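# Retrieve spanner from under battery guard into tray

## Task

A spanner has ended up beneath the transparent guard over the UPS batteries. Pull it out and leave it lying flat inside the tray. The exposed battery terminals and the link between them remain energized even though the breaker is off: the attempt fails if the spanner bridges any two terminals or if any part of the robot contacts a terminal. The hook lying on the bench is insulated and safe to use.

## Robot and tools

Robot: two arms, left_arm and right_arm, each ending in a two-finger parallel gripper. Base positions in the scene frame: left_arm (-0.021, +0.383, 0) m, right_arm (+0.014, -0.429, 0) m, both turned by about a degree around z. The scene frame has its origin at table-top height between the arms, +z up, +x out across the table, left_arm on the +y side. Image left/right does not match arm names. A camera stand sits behind the arms.

Frames: each arm reports its hand pose, velocities and wrist-camera poses in its own base frame. Fixed cameras and the table use the scene frame. Every motion offset is taken along the axes of that arm's current Hand target. Gripper fingers point along its +z and close along its x; end_effector_position is the midpoint between the pads, with fingertips 17.5 mm further out. A block juts about 10 cm toward the gripper's -y and rotates with it.

The 18-number row (used by execute_actions and move): one flat list covering both arms. Numbers 1-9 are left_arm: dx, dy, dz, rx, ry, rz, gripper position, force_limit, speed. Numbers 10-18 repeat that for right_arm. All lie in [-1, 1]. dx..rz are offsets, not absolute poses, measured from the arm's Hand target at the start of the action or move; 1.0 equals 0.6 m of travel or 180 degrees of turn, and rx, ry, rz form a single rotation vector. Sending the same offset twice moves twice. Six zeros re-request the current Hand target. Gripper numbers are absolute settings: position +1 open (50 mm gap), about -0.65 pads touching, -1 to grasp; force_limit -1/0/+1 gives roughly 20/102/185 N per pad; speed -1/0/+1 gives 20/85/150 mm/s. Both start at +1. A 0 in a gripper slot is a real command, so to leave a gripper alone repeat its last three numbers.

execute_actions(actions, cameras): actions is a list of actions; each action is a list of up to 15 rows, one per 1/30 s step; a short action repeats its final row to fill 15 steps. Every row counts from the start pose of its action. Images are returned only for an empty actions list or when cameras names them (["all"] for all).

move(target, speed, blend, stop_force, zero, blocking, cameras): drives each gripper in a straight line from its Hand target to the offset in target (one row, or a list of up to 15 rows all measured from the same starting Hand targets). speed is path top speed in m/s, 0.002 to 3.6, default 0.25 (turn rate up to twice that in rad/s), one value or one per target. blend in metres rounds corners in a list; 0 stops at each. stop_force in N, 3 to 120, ends an arm's path when its wrist sensor feels that much push against the motion; the arm then backs off slightly but still presses somewhat. Omit stop_force when moving off a surface the gripper rests on, and do not rely on it while the gripper rotates. zero (with stop_force only) chooses whether to re-zero first. blocking=false returns after about 0.5 s and cannot combine with stop_force. Moves do not avoid obstacles or the other arm, lag and overshoot more at high speed, and last at most 10 s. The result adds a move: line: done (within 3 mm and 2 degrees), off_target, moving, held, fault, plus limits such as paced or held.

wait(seconds 0 to 10), stop() (brakes a running move; fingers keep going), zoom_image(camera, region [x0, y0, x1, y1] pixels, max 504 by 504, from that camera's newest image), zero_wrist_force(arm), finished_scene(scene 1 or 2; irreversible). Cameras: cam_head_left, cam_head_right, cam_high, cam_left_wrist, cam_right_wrist, all 672x504.

Results: Hand target is the last commanded pose after clipping; the next offsets build on it. The gripper may rest short of it; a fresh command asks again, otherwise send the remaining gap. Orientation commands are clipped to 32 degrees from the measured one per step. Tool commands shows current gripper settings. object_status: 0 moving, 1 blocked while opening, 2 blocked while closing (a grasp), 3 reached position or pads met (likely empty). After a grip with -1, confirm 2. Gap in mm is about (250 - position_measured) x 0.202. Joint velocities may say within noise. Wrist force/torque are in the end effector's axes, zeroed at scene start; a third line shows the peak since last shown. Joint torques include arm weight.

Avoid: touching any terminal with robot or spanner, and letting the spanner bridge two terminals; the insulated hook is the safe tool for reaching under the guard. Do not drop items, release moving parts, slam, or push hard. Contact near 150 N (give or take 25) or joint torque over limits (142 N m big joints, 26.6 N m wrist joints) halts the arm for 10 s. Stiff arms fault when commanded even slightly beyond firm contact. Arms must not collide or squeeze each other's fingers. Avoid paths near an arm's own base. Motors overheat from holding loads, reaching far or pushing at unreachable poses (MOTOR HOT at 70 °C, brake stop at 85 °C). Nothing may leave the table. Objects may get nudged unexpectedly. Finish only when the spanner lies flat in the tray and stays put.

Each tool is called after "Request:" as name(argument=value, ...), one argument or row to a line, values as JSON.

## Session

Request:
execute_actions(
  actions=[],
)

Scene clock: 0.00 s.
left_arm: end_effector_position=(+0.4205, +0.3386, +0.1090) position_measured=3 object_status=3 end_effector_quat_wxyz=(-0.012, +0.274, +0.961, +0.037) | right_arm: end_effector_position=(+0.0582, +0.0849, +0.3580) position_measured=3 object_status=3 end_effector_quat_wxyz=(-0.341, -0.208, +0.914, -0.073)
Joint positions: left_arm=[0.392 -1.374 1.954 -2.178 -1.498 -0.623] | right_arm=[4.309 -0.977 -1.925 -2.382 2.023 -0.985]
Joint velocities: within noise
Joint torques (N m): no reading
Wrist force (N): no reading
Wrist torque (N m): no reading
Wrist force, peak (N): no reading
Hand target: left_arm +0.4205, +0.3386, +0.1090; -0.012, +0.274, +0.961, +0.037 | right_arm +0.0582, +0.0849, +0.3580; -0.341, -0.208, +0.914, -0.073
Tool commands: left_gripper/position=+1.0 left_gripper/force_limit=+1.0 left_gripper/speed=+1.0 right_gripper/position=+1.0 right_gripper/force_limit=+1.0 right_gripper/speed=+1.0

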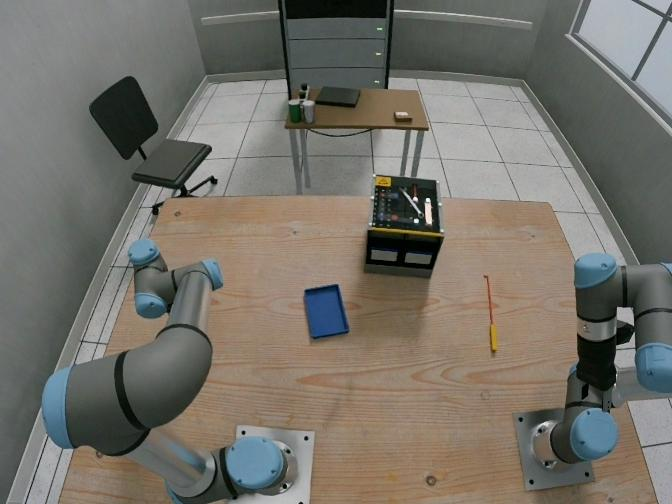

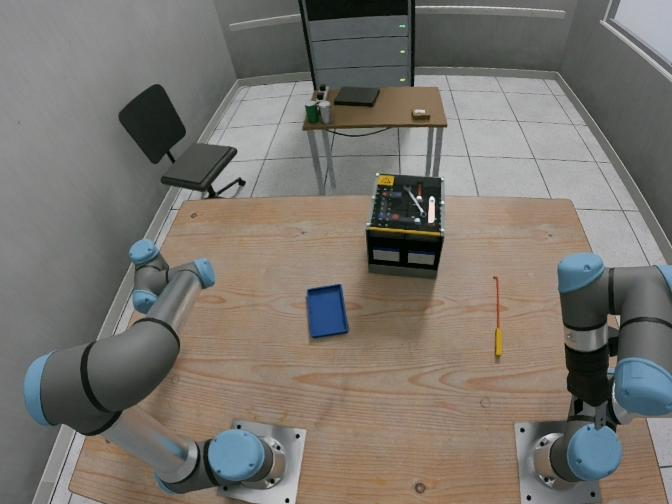

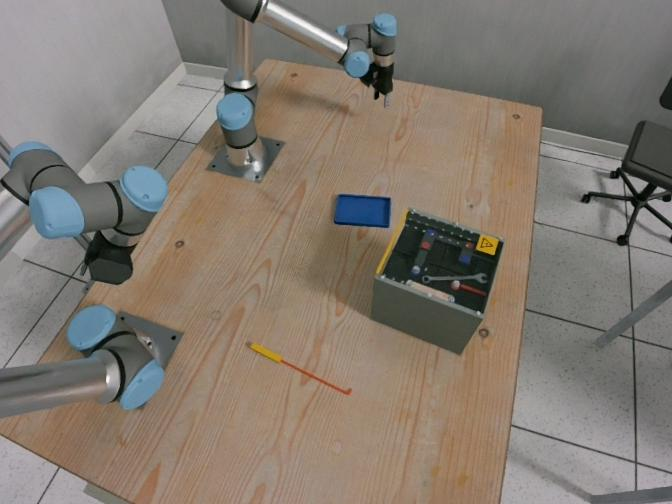

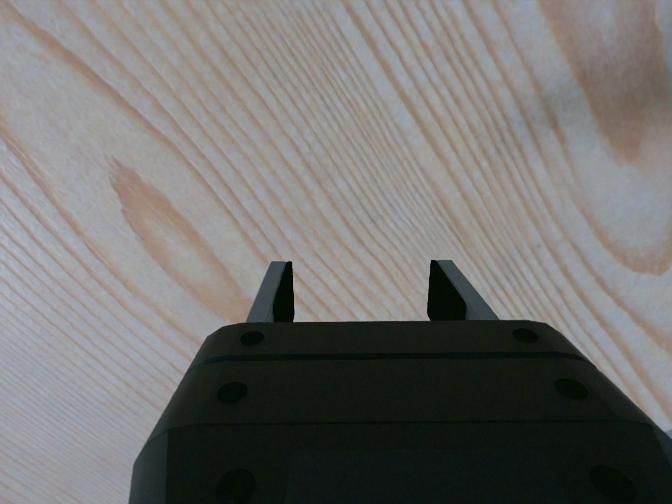

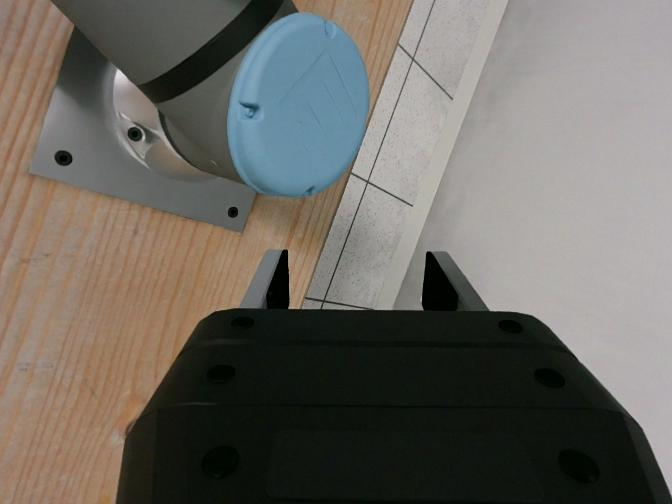

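Request:
zoom_image(
  camera="cam_high",
  region=[350, 190, 530, 360],
)

Request:
zoom_image(
  camera="cam_head_left",
  region=[340, 160, 470, 290],
)

Request:
zoom_image(
  camera="cam_head_right",
  region=[340, 160, 470, 290],
)

Scaled by 2.800 from the camera's 672x504 image, which has a finer 960x720 frame.

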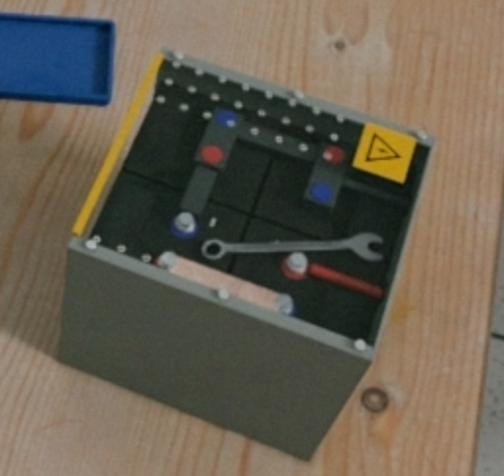

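Scaled by 3.877 from the camera's 672x504 image, which has a finer 960x720 frame.

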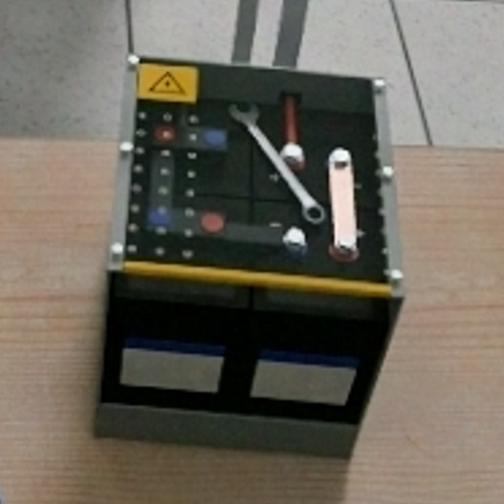

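Scaled by 3.877 from the camera's 672x504 image, which has a finer 960x720 frame.

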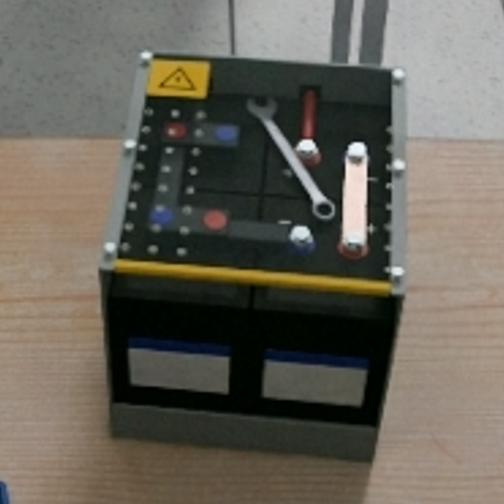

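Request:
move(
  target=[
    [0.011,0.016,-0.249,0,0,0,1,1,1,0,0,0,0,0,0,1,1,1],
    [-0.7145,-0.8378,-0.3868,0.3058,-0.3797,-0.5118,1,1,1,0,0,0,0,0,0,1,1,1],
  ],
  blend=[0.03,0],
  speed=0.3,
  cameras=["cam_left_wrist","cam_high"],
)

Scene clock: 6.90 s.
left_arm: end_effector_position=(+0.5207, -0.3306, +0.2890) position_measured=3 object_status=3 end_effector_quat_wxyz=(+0.375, -0.488, +0.625, -0.480) | right_arm: end_effector_position=(+0.0582, +0.0849, +0.3580) position_measured=3 object_status=3 end_effector_quat_wxyz=(-0.341, -0.208, +0.914, -0.073)
Joint positions: left_arm=[-1.123 -1.357 2.285 -3.673 -0.731 -3.443] | right_arm=[4.309 -0.977 -1.925 -2.382 2.023 -0.985]
Joint torques (N m): left_arm=[-6.74 -16.34 -21.39 -3.34 2.74 -1.8] | right_arm=[-0.1 -2.75 27.06 1.37 0.82 0.11]
Wrist force (N): left_arm=[-0.1 -3.1 1.0] | right_arm=[-0.3 0.3 -0.2]
Wrist torque (N m): left_arm=[-0.32 -0.07 -0.01] | right_arm=[0.04 0.05 0.00]
Wrist force, peak (N): left_arm=[0.0 -0.4 4.4] | right_arm=[-0.4 0.6 -0.6]
Hand target: left_arm +0.5207, -0.3306, +0.2891; +0.375, -0.489, +0.625, -0.480 | right_arm +0.0582, +0.0849, +0.3580; -0.341, -0.208, +0.914, -0.073
Off the commanded pose: left_arm 0.000 m, 0 deg | right_arm 0.000 m, 0 deg.
move: done
camera_calibration:
cam_left_wrist: T_world_to_cam=[[-0.252374, -0.967625, -0.00312877, -0.176851], [-0.551378, 0.146465, -0.821298, 0.590639], [0.795167, -0.205549, -0.570491, -0.184357], [0, 0, 0, 1]] pos_world=[0.427627, -0.295528, 0.379363]
Images, in order (width x height): cam_high 672x504, cam_left_wrist 672x504.

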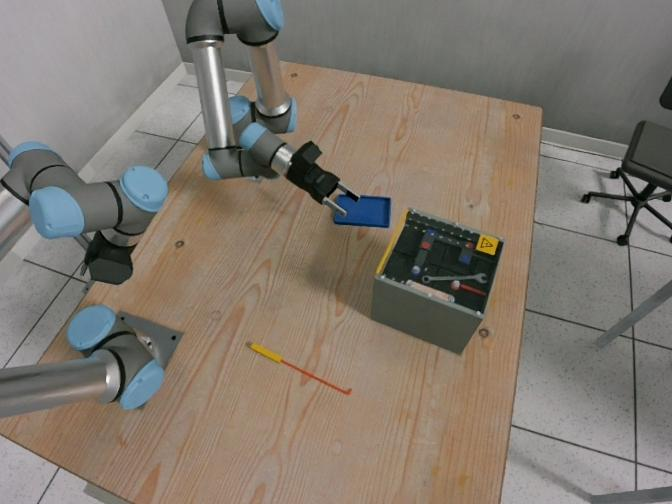

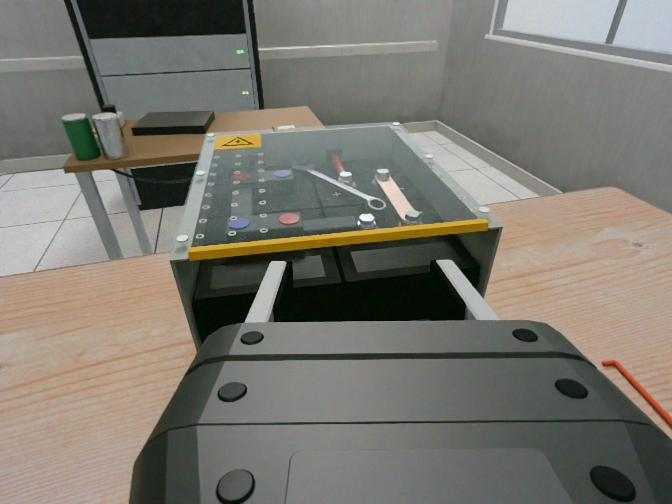

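Request:
zoom_image(
  camera="cam_left_wrist",
  region=[165, 110, 515, 330],
)

Scaled by 1.440 from the camera's 672x504 image, which has a finer 960x720 frame.

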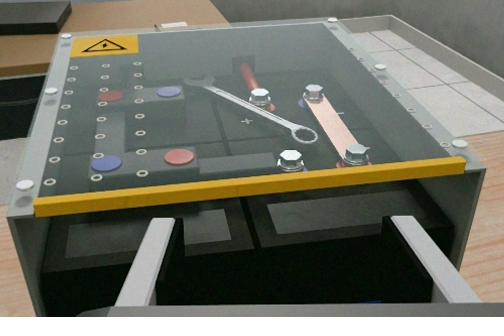

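Request:
move(
  target=[0.113,0.1215,0.0618,0.139,0,0,1,1,1,0,0,0,0,0,0,1,1,1],
  speed=0.2,
  cameras=["cam_left_wrist"],
)

Request:
zoom_image(
  camera="cam_left_wrist",
  region=[150, 110, 550, 330],
)

Scene clock: 9.00 s.
left_arm: end_effector_position=(+0.5209, -0.4005, +0.2091) position_measured=3 object_status=3 end_effector_quat_wxyz=(+0.472, -0.396, +0.506, -0.604) | right_arm: end_effector_position=(+0.0582, +0.0849, +0.3580) position_measured=3 object_status=3 end_effector_quat_wxyz=(-0.341, -0.208, +0.914, -0.073)
Joint positions: left_arm=[-1.203 -0.714 1.966 -4.694 -0.633 -2.897] | right_arm=[4.309 -0.977 -1.925 -2.382 2.023 -0.985]
Joint torques (N m): left_arm=[8.77 -32.86 -13.81 -2.24 1.23 2.45] | right_arm=[0 -2.72 26.94 1.36 0.79 0.13]
Wrist force (N): left_arm=[0.5 -3.0 2.3] | right_arm=[0.0 0.6 -0.6]
Wrist torque (N m): left_arm=[-0.41 -0.22 0.19] | right_arm=[0.09 0.00 -0.01]
Wrist force, peak (N): left_arm=[-1.1 -5.5 0.5] | right_arm=[-0.2 0.5 -0.7]
Hand target: left_arm +0.5209, -0.4005, +0.2091; +0.472, -0.396, +0.506, -0.604 | right_arm +0.0582, +0.0849, +0.3580; -0.341, -0.208, +0.914, -0.073
Off the commanded pose: left_arm 0.000 m, 0 deg | right_arm 0.000 m, 0 deg.
move: done
camera_calibration:
cam_left_wrist: T_world_to_cam=[[-0.25011, -0.96819, -0.00723819, -0.24532], [-0.162305, 0.0492954, -0.985509, 0.328139], [0.954517, -0.24531, -0.169471, -0.427272], [0, 0, 0, 1]] pos_world=[0.39974, -0.358506, 0.249198]
Images, in order (width x height): cam_left_wrist 672x504.

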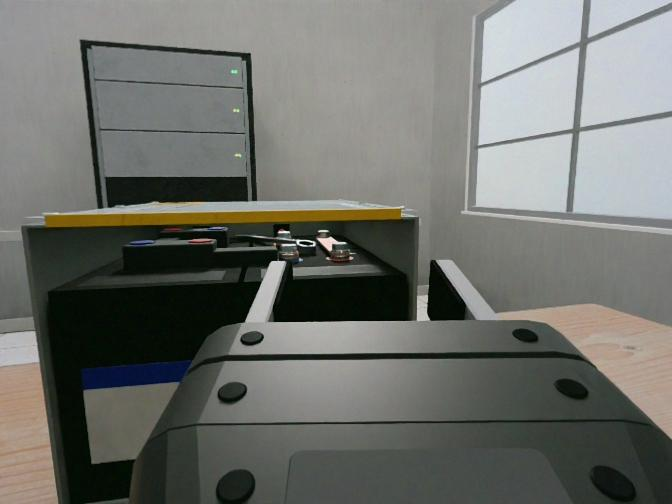

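Scaled by 1.260 from the camera's 672x504 image, which has a finer 960x720 frame.

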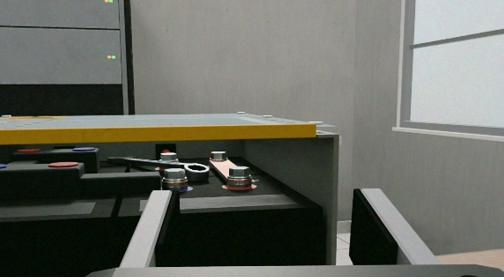

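Request:
move(
  target=[0.08,0,0.083,0,-0.03,0,1,1,1,0,0,0,0,0,0,1,1,1],
  speed=0.15,
  cameras=["cam_left_wrist"],
)

Request:
zoom_image(
  camera="cam_left_wrist",
  region=[150, 150, 450, 300],
)

Scene clock: 10.13 s.
left_arm: end_effector_position=(+0.5569, -0.4589, +0.2177) position_measured=3 object_status=3 end_effector_quat_wxyz=(+0.496, -0.424, +0.483, -0.584) end_effector_velocity=(+0.001, -0.002, +0.002) end_effector_angular_velocity=(-0.003, -0.001, +0.000) | right_arm: end_effector_position=(+0.0582, +0.0849, +0.3580) position_measured=3 object_status=3 end_effector_quat_wxyz=(-0.341, -0.208, +0.914, -0.073)
Joint positions: left_arm=[-1.204 -0.645 1.691 -4.532 -0.541 -2.859] | right_arm=[4.309 -0.977 -1.925 -2.382 2.023 -0.985]
Joint velocities: left_arm=[0 0 -0.006 0.004 0 0] | right_arm=[within noise]
Joint torques (N m): left_arm=[1.56 -51.65 -17.92 1.27 -0.44 -1.72] | right_arm=[-0.12 -2.74 27.22 1.42 0.82 0.1]
Wrist force (N): left_arm=[0.9 -3.5 2.1] | right_arm=[-0.4 0.0 -0.1]
Wrist torque (N m): left_arm=[-0.48 -0.25 0.15] | right_arm=[0.00 0.06 0.00]
Wrist force, peak (N): left_arm=[2.9 -3.5 3.6] | right_arm=[-0.5 0.1 -0.4]
Hand target: left_arm +0.5569, -0.4589, +0.2178; +0.496, -0.424, +0.483, -0.584 | right_arm +0.0582, +0.0849, +0.3580; -0.341, -0.208, +0.914, -0.073
Off the commanded pose: left_arm 0.000 m, 0 deg | right_arm 0.000 m, 0 deg.
move: done
camera_calibration:
cam_left_wrist: T_world_to_cam=[[-0.159265, -0.987195, 0.00898369, -0.355557], [-0.169228, 0.0183343, -0.985406, 0.334936], [0.972624, -0.158461, -0.169981, -0.44462], [0, 0, 0, 1]] pos_world=[0.432501, -0.427599, 0.257665]
Images, in order (width x height): cam_left_wrist 672x504.

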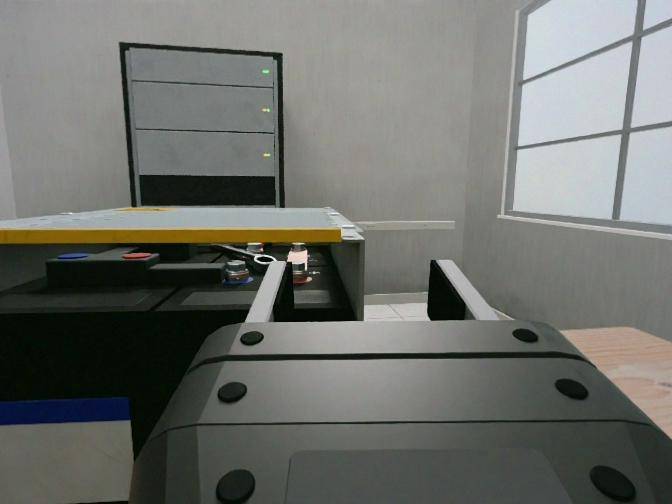

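Scaled by 1.680 from the camera's 672x504 image, which has a finer 960x720 frame.

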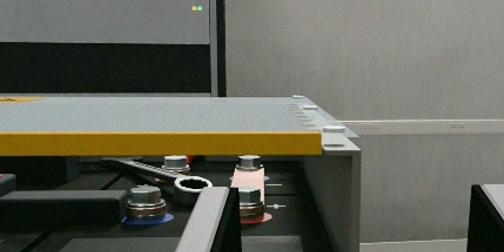

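Request:
move(
  target=[-0.0547,0.0122,0.0596,0,-0.0471,0.0083,1,1,1,0,0,0,0,0,0,1,1,1],
  speed=0.15,
  cameras=["cam_left_wrist"],
)

Request:
zoom_image(
  camera="cam_left_wrist",
  region=[200, 180, 480, 330],
)

Scene clock: 13.03 s.
left_arm: end_effector_position=(+0.5979, -0.4320, +0.2162) position_measured=3 object_status=3 end_effector_quat_wxyz=(+0.537, -0.459, +0.451, -0.545) | right_arm: end_effector_position=(+0.0582, +0.0849, +0.3580) position_measured=3 object_status=3 end_effector_quat_wxyz=(-0.341, -0.208, +0.914, -0.073)
Joint positions: left_arm=[-1.145 -0.599 1.564 -4.507 -0.455 -2.794] | right_arm=[4.309 -0.977 -1.925 -2.382 2.023 -0.985]
Joint torques (N m): left_arm=[1.95 -61.66 -16.38 -1.04 -0.73 -1.07] | right_arm=[-0.36 -3.15 27.23 1.43 0.75 0.11]
Wrist force (N): left_arm=[0.7 -3.1 2.4] | right_arm=[-0.2 0.1 0.0]
Wrist torque (N m): left_arm=[-0.43 -0.22 0.20] | right_arm=[0.02 0.04 -0.01]
Wrist force, peak (N): left_arm=[0.3 -2.8 3.7] | right_arm=[-0.5 0.6 -0.4]
Hand target: left_arm +0.5979, -0.4320, +0.2162; +0.537, -0.459, +0.451, -0.545 | right_arm +0.0582, +0.0849, +0.3580; -0.341, -0.208, +0.914, -0.073
Off the commanded pose: left_arm 0.000 m, 0 deg | right_arm 0.000 m, 0 deg.
move: done
camera_calibration:
cam_left_wrist: T_world_to_cam=[[-0.00982206, -0.999913, 0.00880726, -0.417374], [-0.172655, -0.00697956, -0.984958, 0.330894], [0.984933, -0.0111949, -0.172571, -0.423707], [0, 0, 0, 1]] pos_world=[0.470354, -0.419771, 0.256472]
Images, in order (width x height): cam_left_wrist 672x504.

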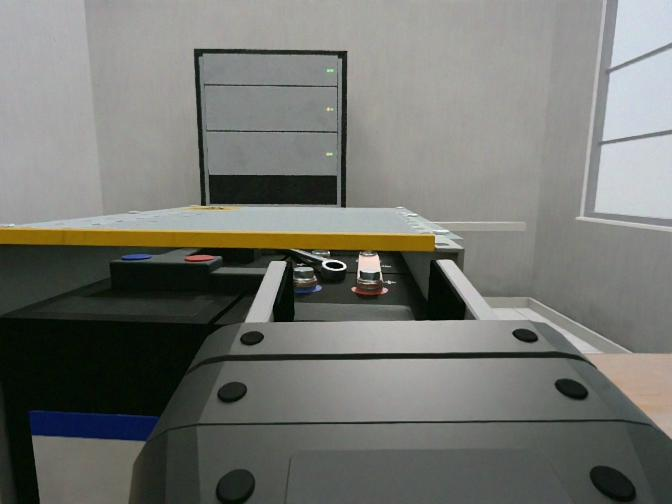

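Scaled by 1.800 from the camera's 672x504 image, which has a finer 960x720 frame.

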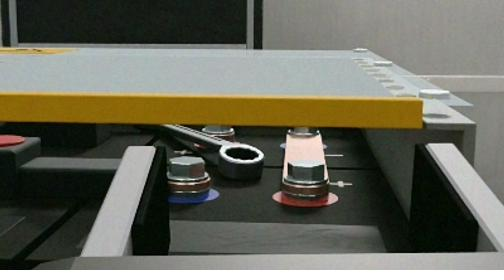

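Request:
execute_actions(
  actions=[],
)

Request:
zoom_image(
  camera="cam_high",
  region=[235, 330, 365, 405],
)

Request:
zoom_image(
  camera="cam_head_right",
  region=[460, 265, 540, 365],
)

Request:
zoom_image(
  camera="cam_high",
  region=[370, 200, 510, 300],
)

Scene clock: 15.93 s.
left_arm: end_effector_position=(+0.5979, -0.4320, +0.2162) position_measured=3 object_status=3 end_effector_quat_wxyz=(+0.537, -0.459, +0.451, -0.545) | right_arm: end_effector_position=(+0.0582, +0.0849, +0.3580) position_measured=3 object_status=3 end_effector_quat_wxyz=(-0.341, -0.208, +0.914, -0.073)
Joint positions: left_arm=[-1.145 -0.599 1.564 -4.507 -0.455 -2.794] | right_arm=[4.309 -0.977 -1.925 -2.382 2.023 -0.985]
Joint velocities: within noise
Joint torques (N m): left_arm=[6.78 -62.85 -20.8 1.12 0.06 1.94] | right_arm=[-0.2 -3.37 26.97 1.48 0.73 0.07]
Wrist force (N): left_arm=[0.6 -3.0 2.4] | right_arm=[0.1 0.1 -0.2]
Wrist torque (N m): left_arm=[-0.42 -0.20 0.20] | right_arm=[0.01 -0.01 0.00]
Wrist force, peak (N): left_arm=[0.8 -3.1 2.7] | right_arm=[-0.8 0.4 -0.5]
Hand target: left_arm +0.5979, -0.4320, +0.2162; +0.537, -0.459, +0.451, -0.545 | right_arm +0.0582, +0.0849, +0.3580; -0.341, -0.208, +0.914, -0.073
Tool commands: left_gripper/position=+1.0 left_gripper/force_limit=+1.0 left_gripper/speed=+1.0 right_gripper/position=+1.0 right_gripper/force_limit=+1.0 right_gripper/speed=+1.0
Off the commanded pose: left_arm 0.000 m, 0 deg | right_arm 0.000 m, 0 deg.
camera_calibration:
cam_left_wrist: T_world_to_cam=[[-0.00959328, -0.999914, 0.0089714, -0.417424], [-0.172557, -0.00718182, -0.984973, 0.330767], [0.984953, -0.0109972, -0.172473, -0.423657], [0, 0, 0, 1]] pos_world=[0.470354, -0.419672, 0.256472]

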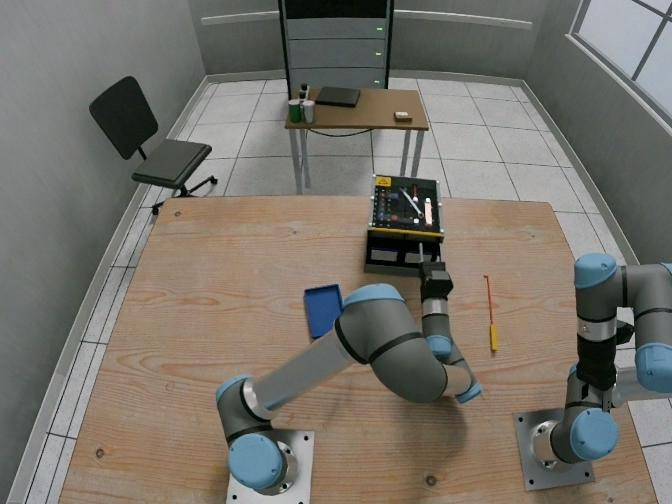

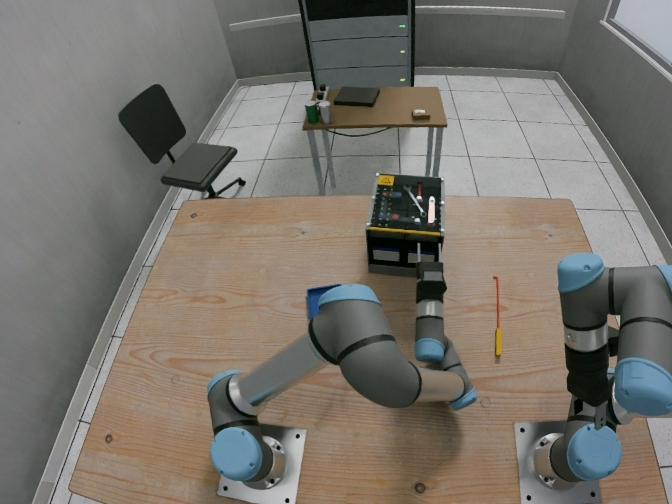

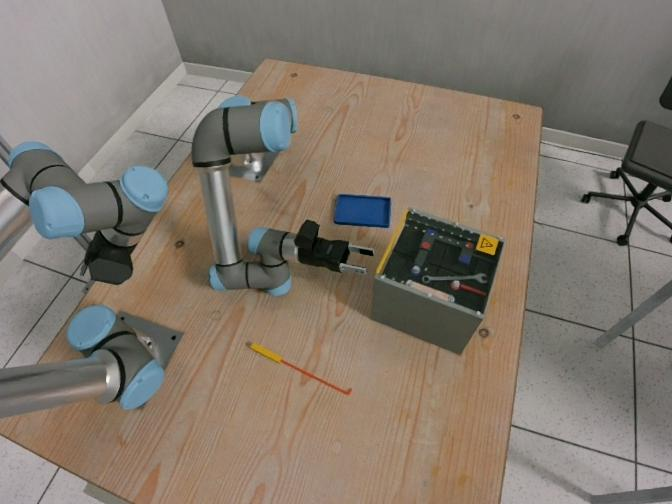

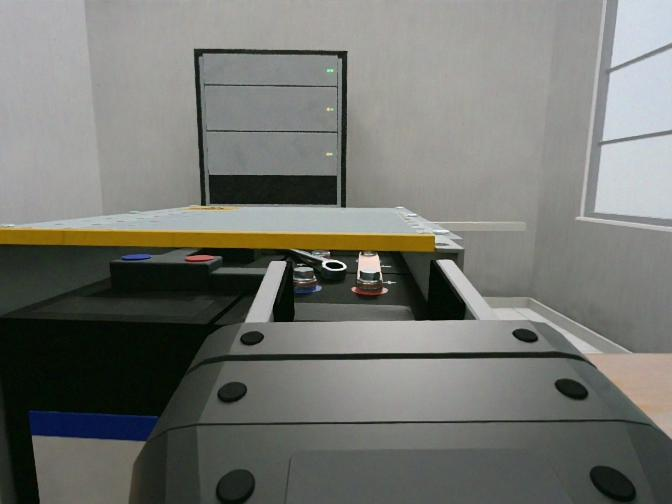

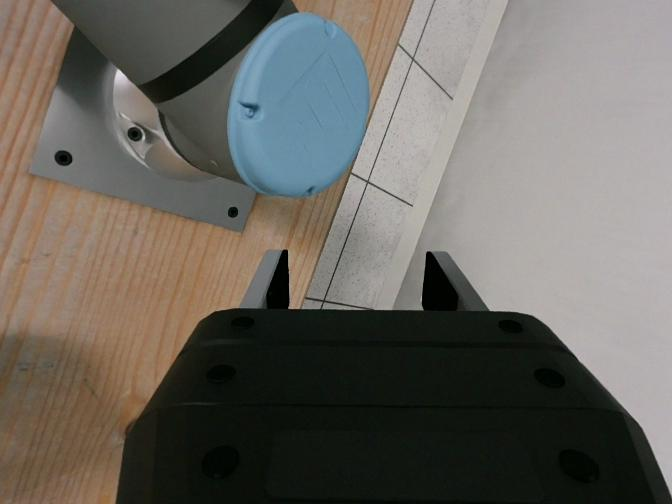

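Scaled by 3.877 from the camera's 672x504 image, which has a finer 960x720 frame.

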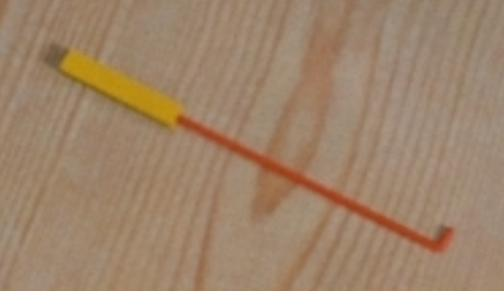

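Scaled by 5.040 from the camera's 672x504 image, which has a finer 960x720 frame.

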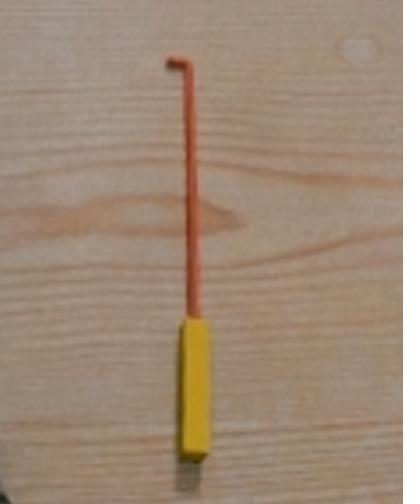

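Scaled by 3.600 from the camera's 672x504 image, which has a finer 960x720 frame.

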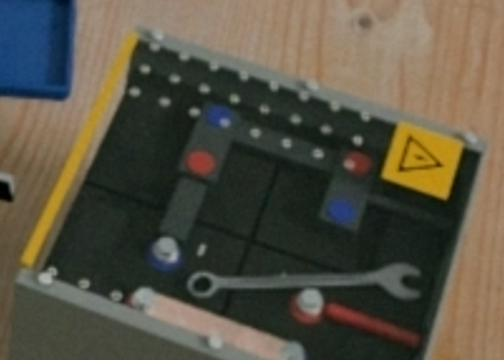

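Request:
move(
  target=[
    [-0.0485,-0.3148,-0.0263,0,0,0,1,1,1,-0.2369,-0.089,-0.0866,-0.1204,-0.0666,0.3260,1,1,1],
    [-0.1243,-0.1603,0.223,-0.3807,0.0585,-0.1269,1,1,1,-0.4738,-0.178,-0.1732,-0.2409,-0.1331,0.6519,1,1,1],
  ],
  blend=[0.03,0],
  speed=0.25,
  cameras=["cam_left_wrist","cam_right_wrist","cam_high"],
)

Scene clock: 24.17 s.
left_arm: end_effector_position=(+0.7132, -0.3556, +0.3328) position_measured=3 object_status=3 end_effector_quat_wxyz=(-0.036, +0.706, -0.627, +0.326) | right_arm: end_effector_position=(+0.3593, +0.1108, +0.2500) position_measured=3 object_status=3 end_effector_quat_wxyz=(+0.000, +0.754, +0.657, +0.000)
Joint positions: left_arm=[-0.634 -1.178 1.385 -2.446 -1.561 -3.89] | right_arm=[3.804 -1.245 -2.04 -1.428 1.57 0.8]
Joint torques (N m): left_arm=[7.66 -42.35 -32.42 -2.44 -1.7 -1.54] | right_arm=[-10.18 21.63 29.31 1.13 -0.72 2.14]
Wrist force (N): left_arm=[0.9 -1.9 1.0] | right_arm=[-1.1 1.0 -0.5]
Wrist torque (N m): left_arm=[-0.11 -0.03 0.07] | right_arm=[0.19 0.37 0.07]
Wrist force, peak (N): left_arm=[0.7 -4.0 1.6] | right_arm=[-0.4 2.0 -0.5]
Hand target: left_arm +0.7132, -0.3555, +0.3328; -0.035, +0.706, -0.627, +0.326 | right_arm +0.3594, +0.1108, +0.2500; +0.000, +0.754, +0.656, +0.000
Off the commanded pose: left_arm 0.000 m, 0 deg | right_arm 0.000 m, 0 deg.
move: done
camera_calibration:
cam_left_wrist: T_world_to_cam=[[-0.00956444, -0.906781, 0.421494, -0.445204], [-0.983204, -0.0683012, -0.16925, 0.750994], [0.182261, -0.416034, -0.890897, 0.15132], [0, 0, 0, 1]] pos_world=[0.706543, -0.289455, 0.449567]
cam_right_wrist: T_world_to_cam=[[0.123153, 0.992382, -0.00336263, -0.145509], [0.933267, -0.114663, 0.340391, -0.389719], [0.337412, -0.0450583, -0.940278, 0.250011], [0, 0, 0, 1]] pos_world=[0.297275, 0.110979, 0.367247]
Images, in order (width x height): cam_high 672x504, cam_left_wrist 672x504, cam_right_wrist 672x504.

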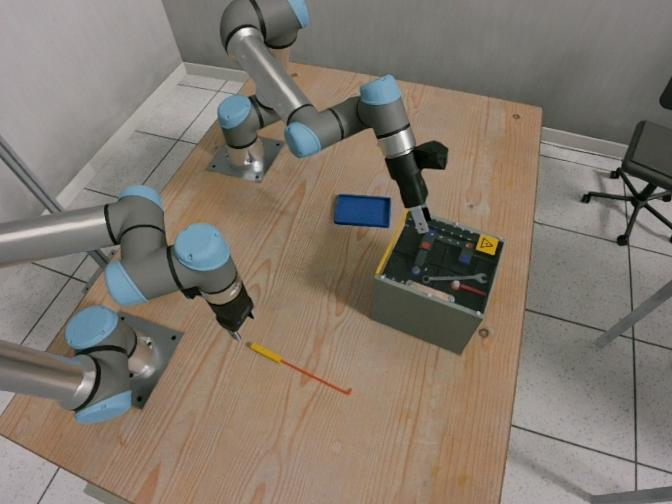

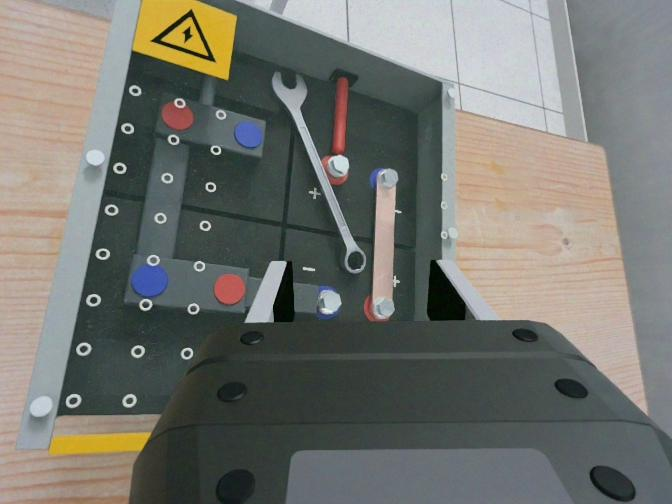

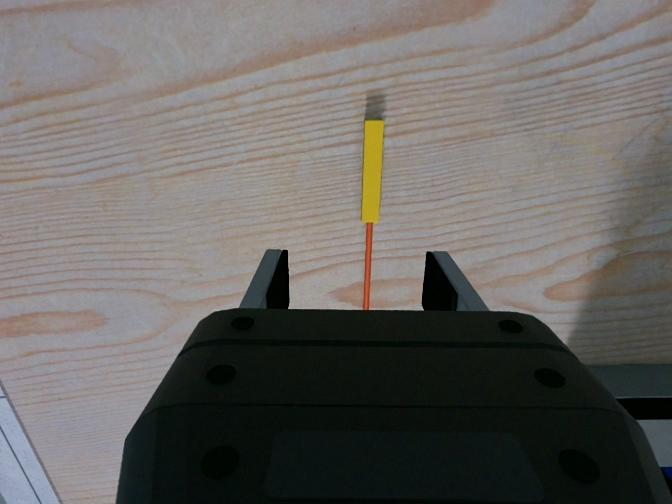

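Request:
move(
  target=[0,0,0,0,0,0,1,1,1,0.0409,-0.0108,0.2833,0,0,-0.0078,1,1,1],
  speed=0.2,
  cameras=["cam_left_wrist","cam_right_wrist"],
)

Request:
zoom_image(
  camera="cam_left_wrist",
  region=[230, 50, 480, 330],
)

Request:
zoom_image(
  camera="cam_left_wrist",
  region=[290, 140, 420, 330],
)

Scene clock: 26.00 s.
left_arm: end_effector_position=(+0.7132, -0.3555, +0.3328) position_measured=3 object_status=3 end_effector_quat_wxyz=(-0.035, +0.706, -0.627, +0.326) | right_arm: end_effector_position=(+0.3564, +0.1359, +0.0801) position_measured=3 object_status=3 end_effector_quat_wxyz=(+0.000, +0.746, +0.666, +0.000) end_effector_velocity=(+0.001, +0.000, -0.001) end_effector_angular_velocity=(+0.002, -0.002, +0.000)
Joint positions: left_arm=[-0.634 -1.178 1.385 -2.446 -1.561 -3.891] | right_arm=[3.863 -1.457 -2.361 -0.895 1.57 0.836]
Joint velocities: left_arm=[within noise] | right_arm=[-0.001 -0.001 -0.001 0.005 0 -0.001]
Joint torques (N m): left_arm=[7.5 -35.59 -30.53 -3.28 -1.43 -1.55] | right_arm=[-11.55 5.85 14.43 5.9 -1.09 -2.15]
Wrist force (N): left_arm=[1.2 -1.9 0.7] | right_arm=[-0.9 1.1 -0.5]
Wrist torque (N m): left_arm=[-0.10 -0.07 0.07] | right_arm=[0.20 0.32 0.02]
Wrist force, peak (N): left_arm=[1.2 -2.2 0.9] | right_arm=[-1.6 1.3 -3.4]
Hand target: left_arm +0.7132, -0.3555, +0.3328; -0.035, +0.706, -0.627, +0.326 | right_arm +0.3564, +0.1358, +0.0800; +0.000, +0.746, +0.666, +0.000
Off the commanded pose: left_arm 0.000 m, 0 deg | right_arm 0.000 m, 0 deg.
move: done
camera_calibration:
cam_left_wrist: T_world_to_cam=[[-0.00941066, -0.90673, 0.421607, -0.445307], [-0.983224, -0.0684154, -0.169084, 0.750884], [0.182158, -0.416126, -0.890875, 0.151267], [0, 0, 0, 1]] pos_world=[0.706543, -0.289455, 0.449467]
cam_right_wrist: T_world_to_cam=[[0.0990883, 0.995073, -0.00331456, -0.16241], [0.935693, -0.0920408, 0.340598, -0.330234], [0.338615, -0.0368507, -0.940203, 0.0909462], [0, 0, 0, 1]] pos_world=[0.294295, 0.134567, 0.197447]
Images, in order (width x height): cam_left_wrist 672x504, cam_right_wrist 672x504.

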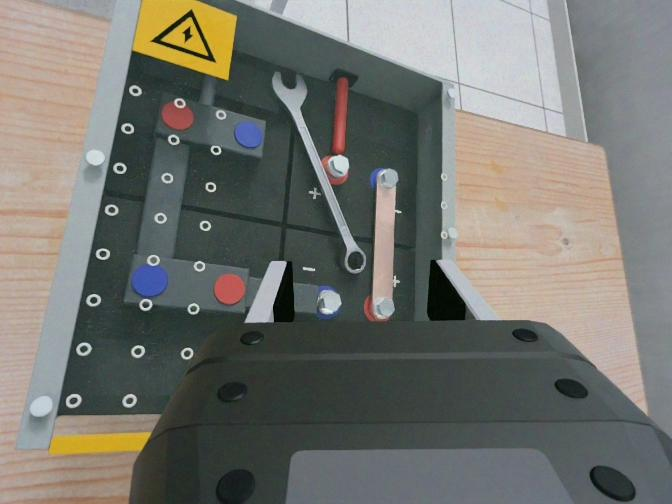

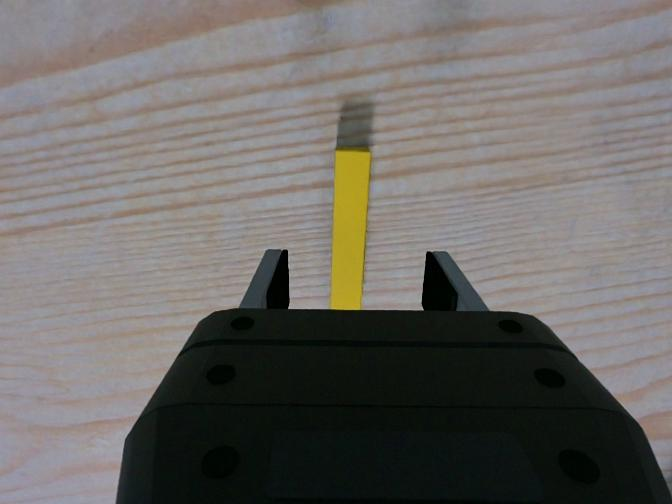

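Scaled by 1.800 from the camera's 672x504 image, which has a finer 960x720 frame.

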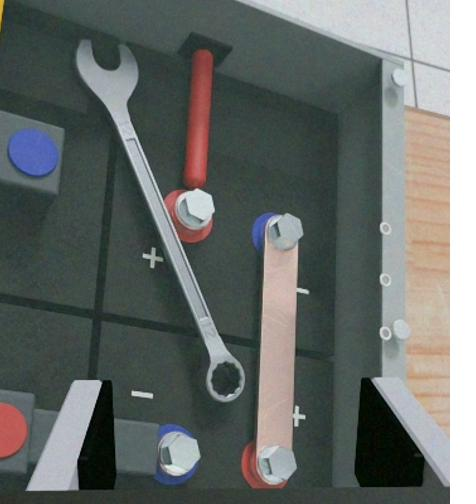

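Scaled by 2.653 from the camera's 672x504 image, which has a finer 960x720 frame.

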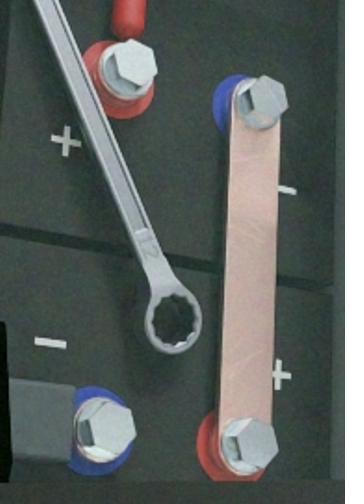

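Request:
move(
  target=[0,0,0,0,0,0,1,1,1,-0.0015,0,0.0833,0,0,0.0044,1,1,1],
  speed=0.1,
)

Request:
move(
  target=[0,0,0,0,0,0,1,1,1,0,0,0.025,0,0,0,1,1,1],
  speed=0.01,
  stop_force=5,
  cameras=["cam_right_wrist"],
)

Scene clock: 29.00 s.
left_arm: end_effector_position=(+0.7132, -0.3555, +0.3328) position_measured=3 object_status=3 end_effector_quat_wxyz=(-0.035, +0.706, -0.627, +0.326) | right_arm: end_effector_position=(+0.3563, +0.1349, +0.0301) position_measured=3 object_status=3 end_effector_quat_wxyz=(+0.000, +0.751, +0.660, +0.000)
Joint positions: left_arm=[-0.634 -1.178 1.385 -2.446 -1.561 -3.891] | right_arm=[3.861 -1.577 -2.429 -0.707 1.57 0.848]
Joint torques (N m): left_arm=[7.67 -35.92 -28.87 -4.42 -1.09 -1.77] | right_arm=[-8.81 8.96 22.17 5.05 -0.44 -2.06]
Wrist force (N): left_arm=[1.0 -2.1 0.8] | right_arm=[-0.8 1.0 -0.6]
Wrist torque (N m): left_arm=[-0.15 -0.05 0.07] | right_arm=[0.19 0.34 -0.02]
Wrist force, peak (N): left_arm=[1.2 -2.2 0.9] | right_arm=[-0.8 1.3 -2.2]
Hand target: left_arm +0.7132, -0.3555, +0.3328; -0.035, +0.706, -0.627, +0.326 | right_arm +0.3563, +0.1349, +0.0301; +0.000, +0.751, +0.660, +0.000
Off the commanded pose: left_arm 0.000 m, 0 deg | right_arm 0.000 m, 0 deg.
move: done

Scene clock: 31.23 s.
left_arm: end_effector_position=(+0.7132, -0.3555, +0.3328) position_measured=3 object_status=3 end_effector_quat_wxyz=(-0.035, +0.706, -0.627, +0.326) | right_arm: end_effector_position=(+0.3563, +0.1349, +0.0186) position_measured=3 object_status=3 end_effector_quat_wxyz=(+0.000, +0.751, +0.660, +0.000)
Joint positions: left_arm=[-0.634 -1.178 1.385 -2.446 -1.561 -3.891] | right_arm=[3.861 -1.609 -2.442 -0.662 1.57 0.848]
Joint torques (N m): left_arm=[7.67 -36.15 -27.27 -5.07 -0.4 -1.61] | right_arm=[-1.02 29.2 27.83 0.68 -1.23 0.5]
Wrist force (N): left_arm=[1.1 -2.1 0.8] | right_arm=[-1.7 0.7 -0.7]
Wrist torque (N m): left_arm=[-0.13 -0.06 0.07] | right_arm=[0.14 0.48 0.01]
Wrist force, peak (N): left_arm=[1.1 -2.2 1.0] | right_arm=[-14.4 -14.2 -44.3]
Hand target: left_arm +0.7132, -0.3555, +0.3328; -0.035, +0.706, -0.627, +0.326 | right_arm +0.3563, +0.1349, +0.0186; +0.000, +0.751, +0.660, +0.000 (not the last commanded pose)
Off the commanded pose: left_arm 0.000 m, 0 deg | right_arm 0.004 m, 0 deg.
move: contact (right_arm)
camera_calibration:
cam_right_wrist: T_world_to_cam=[[0.112893, 0.993601, -0.0033515, -0.166369], [0.934324, -0.105009, 0.340606, -0.307012], [0.338074, -0.0415834, -0.9402, 0.0338593], [0, 0, 0, 1]] pos_world=[0.294184, 0.134474, 0.135847]
Images, in order (width x height): cam_right_wrist 672x504.

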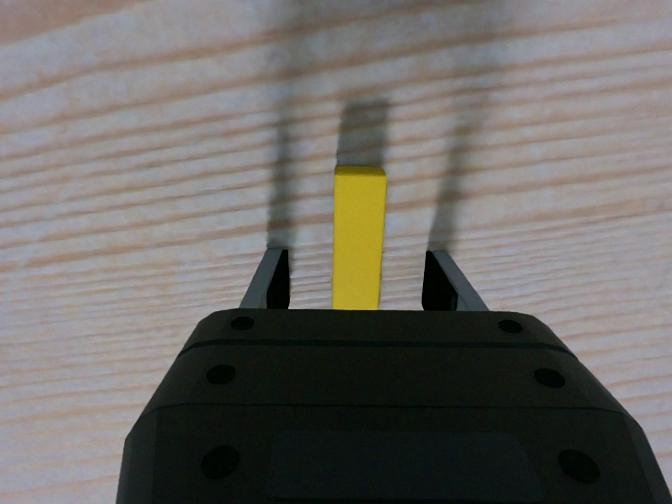

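Request:
move(
  target=[0,0,0,0,0,0,1,1,1,0,0,-0.0035,0,0,0,1,1,1],
  speed=0.05,
)

Request:
execute_actions(
  actions=[
    [[0,0,0,0,0,0,1,1,1,0,0,0,0,0,0,-1,-0.5,-0.8]],
    [[0,0,0,0,0,0,1,1,1,0,0,0,0,0,0,-1,-0.5,-0.8]],
  ],
  cameras=["cam_right_wrist"],
)

Scene clock: 32.80 s.
left_arm: end_effector_position=(+0.7132, -0.3555, +0.3328) position_measured=3 object_status=3 end_effector_quat_wxyz=(-0.035, +0.706, -0.627, +0.326) | right_arm: end_effector_position=(+0.3563, +0.1349, +0.0207) position_measured=3 object_status=3 end_effector_quat_wxyz=(+0.000, +0.751, +0.660, +0.000)
Joint positions: left_arm=[-0.634 -1.178 1.385 -2.446 -1.561 -3.891] | right_arm=[3.861 -1.603 -2.439 -0.67 1.57 0.848]
Joint torques (N m): left_arm=[5.9 -34.61 -25.63 -5.13 -0.18 -1.46] | right_arm=[-1.11 18.93 23.96 2.48 -1.12 2.37]
Wrist force (N): left_arm=[0.9 -1.9 0.9] | right_arm=[-1.2 0.9 -0.3]
Wrist torque (N m): left_arm=[-0.11 -0.03 0.07] | right_arm=[0.17 0.41 0.01]
Wrist force, peak (N): left_arm=[1.3 -2.2 1.0] | right_arm=[-1.5 0.7 -0.8]
Hand target: left_arm +0.7132, -0.3555, +0.3328; -0.035, +0.706, -0.627, +0.326 | right_arm +0.3563, +0.1349, +0.0207; +0.000, +0.751, +0.660, +0.000
Off the commanded pose: left_arm 0.000 m, 0 deg | right_arm 0.000 m, 0 deg.
move: done

Scene clock: 34.07 s.
left_arm: end_effector_position=(+0.7132, -0.3555, +0.3328) position_measured=3 object_status=3 end_effector_quat_wxyz=(-0.035, +0.706, -0.627, +0.326) | right_arm: end_effector_position=(+0.3563, +0.1349, +0.0207) position_measured=174 object_status=2 end_effector_quat_wxyz=(+0.000, +0.751, +0.660, +0.000)
Joint positions: left_arm=[-0.634 -1.178 1.385 -2.446 -1.561 -3.891] | right_arm=[3.861 -1.603 -2.44 -0.67 1.57 0.848]
Joint torques (N m): left_arm=[6.85 -34.74 -24.81 -5.07 0.08 -1.62] | right_arm=[0.11 6.83 12.83 5.56 -0.94 2.08]
Wrist force (N): left_arm=[0.9 -2.1 1.0] | right_arm=[-1.1 0.8 -0.8]
Wrist torque (N m): left_arm=[-0.14 -0.03 0.07] | right_arm=[0.15 0.41 0.00]
Wrist force, peak (N): left_arm=[1.0 -2.1 1.1] | right_arm=[-1.6 0.8 -1.1]
Hand target: left_arm +0.7132, -0.3555, +0.3328; -0.035, +0.706, -0.627, +0.326 | right_arm +0.3563, +0.1349, +0.0207; +0.000, +0.751, +0.660, +0.000
Off the commanded pose: left_arm 0.000 m, 0 deg | right_arm 0.000 m, 0 deg.
Step readings (end_effector_position of left_arm | right_arm):
0: (+0.7132, -0.3555, +0.3328) | (+0.3563, +0.1349, +0.0207)
1: (+0.7132, -0.3555, +0.3328) | (+0.3563, +0.1349, +0.0207)
2: (+0.7132, -0.3555, +0.3328) | (+0.3563, +0.1349, +0.0207)
4: (+0.7132, -0.3555, +0.3328) | (+0.3563, +0.1349, +0.0207)
8: (+0.7132, -0.3555, +0.3328) | (+0.3563, +0.1349, +0.0207)
15: (+0.7132, -0.3555, +0.3328) | (+0.3563, +0.1349, +0.0207)
16: (+0.7132, -0.3555, +0.3328) | (+0.3563, +0.1349, +0.0207)
17: (+0.7132, -0.3555, +0.3328) | (+0.3563, +0.1349, +0.0207)
19: (+0.7132, -0.3555, +0.3328) | (+0.3563, +0.1349, +0.0207)
23: (+0.7132, -0.3555, +0.3328) | (+0.3563, +0.1349, +0.0207)
30: (+0.7132, -0.3555, +0.3328) | (+0.3563, +0.1349, +0.0207)
camera_calibration:
cam_right_wrist: T_world_to_cam=[[0.112894, 0.993601, -0.00335132, -0.166362], [0.934324, -0.10501, 0.340606, -0.307727], [0.338074, -0.0415834, -0.9402, 0.0358337], [0, 0, 0, 1]] pos_world=[0.294184, 0.134474, 0.137947]
Images, in order (width x height): cam_right_wrist 672x504.

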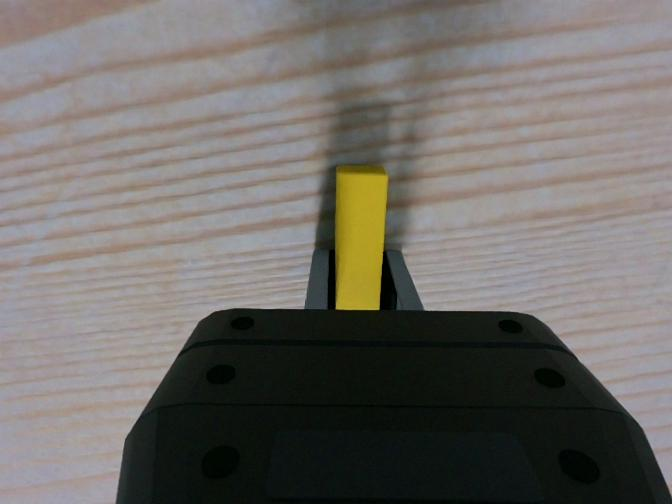

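Request:
move(
  target=[
    [0,0,0,0,0,0,1,1,1,0,0,-0.3333,0,0,0,-1,-0.5,-0.8],
    [-0.1088,0.0255,0.0267,-0.1095,0.1528,0.4792,1,1,1,0.268,-0.2152,-0.3988,-0.0694,-0.4965,-0.0694,-1,-0.5,-0.8],
  ],
  blend=[0.03,0],
  speed=0.2,
  cameras=["cam_left_wrist","cam_high","cam_head_left","cam_right_wrist"],
)

Scene clock: 40.77 s.
left_arm: end_effector_position=(+0.7081, -0.3051, +0.2859) position_measured=3 object_status=3 end_effector_quat_wxyz=(+0.001, -0.001, +0.967, -0.256) | right_arm: end_effector_position=(+0.2487, +0.3111, +0.2598) position_measured=174 object_status=2 end_effector_quat_wxyz=(+0.536, +0.461, +0.536, -0.461)
Joint positions: left_arm=[-0.428 -1.001 1.084 -1.888 -2.038 -2.057] | right_arm=[4.58 -2.147 -1.413 -2.723 1.289 1.571]
Joint torques (N m): left_arm=[-3.18 -63.39 -22.76 -2.24 -1.41 2.4] | right_arm=[-12.83 36.71 18.45 -4.19 -1.25 -2.04]
Wrist force (N): left_arm=[-0.3 -1.6 -0.1] | right_arm=[-0.7 2.6 1.5]
Wrist torque (N m): left_arm=[-0.07 0.01 0.08] | right_arm=[0.37 1.31 -0.11]
Wrist force, peak (N): left_arm=[1.0 -2.2 1.1] | right_arm=[-1.5 0.6 3.4]
Hand target: left_arm +0.7081, -0.3051, +0.2860; +0.001, -0.001, +0.967, -0.256 | right_arm +0.2487, +0.3110, +0.2598; +0.536, +0.461, +0.536, -0.461
Off the commanded pose: left_arm 0.000 m, 0 deg | right_arm 0.000 m, 0 deg.
move: done
camera_calibration:
cam_left_wrist: T_world_to_cam=[[-0.999955, 0.00765075, 0.00561877, 0.719519], [0.00657396, 0.985164, -0.171492, 0.362663], [-0.00684745, -0.171447, -0.985169, 0.366989], [0, 0, 0, 1]] pos_world=[0.719615, -0.299868, 0.419697]
cam_right_wrist: T_world_to_cam=[[-0.0139861, -0.00525781, -0.999888, 0.272734], [0.878821, 0.476922, -0.0148005, -0.344992], [0.476946, -0.87893, -0.00204958, 0.286627], [0, 0, 0, 1]] pos_world=[0.170295, 0.417893, 0.268185]
Images, in order (width x height): cam_head_left 672x504, cam_high 672x504, cam_left_wrist 672x504, cam_right_wrist 672x504.

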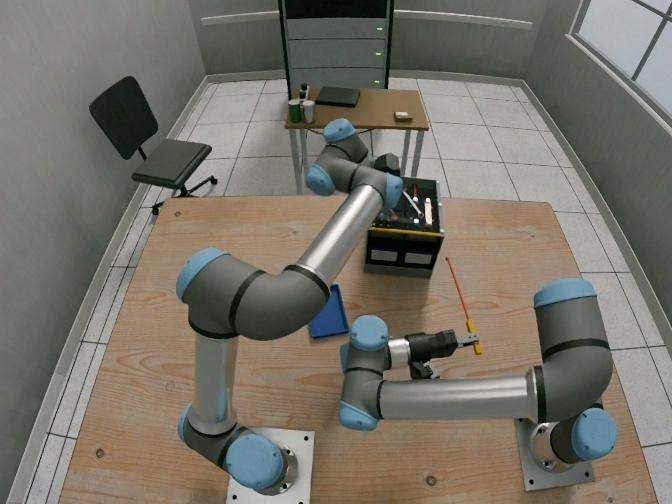

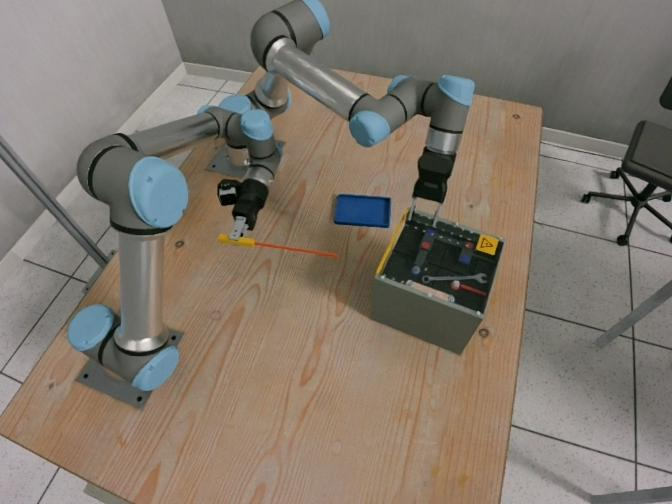

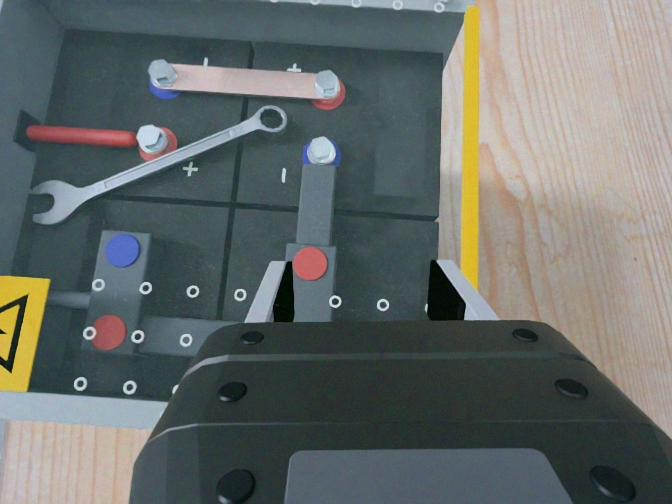

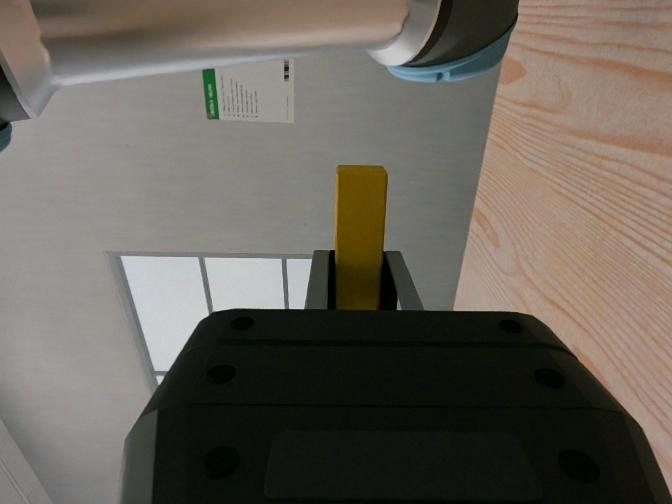

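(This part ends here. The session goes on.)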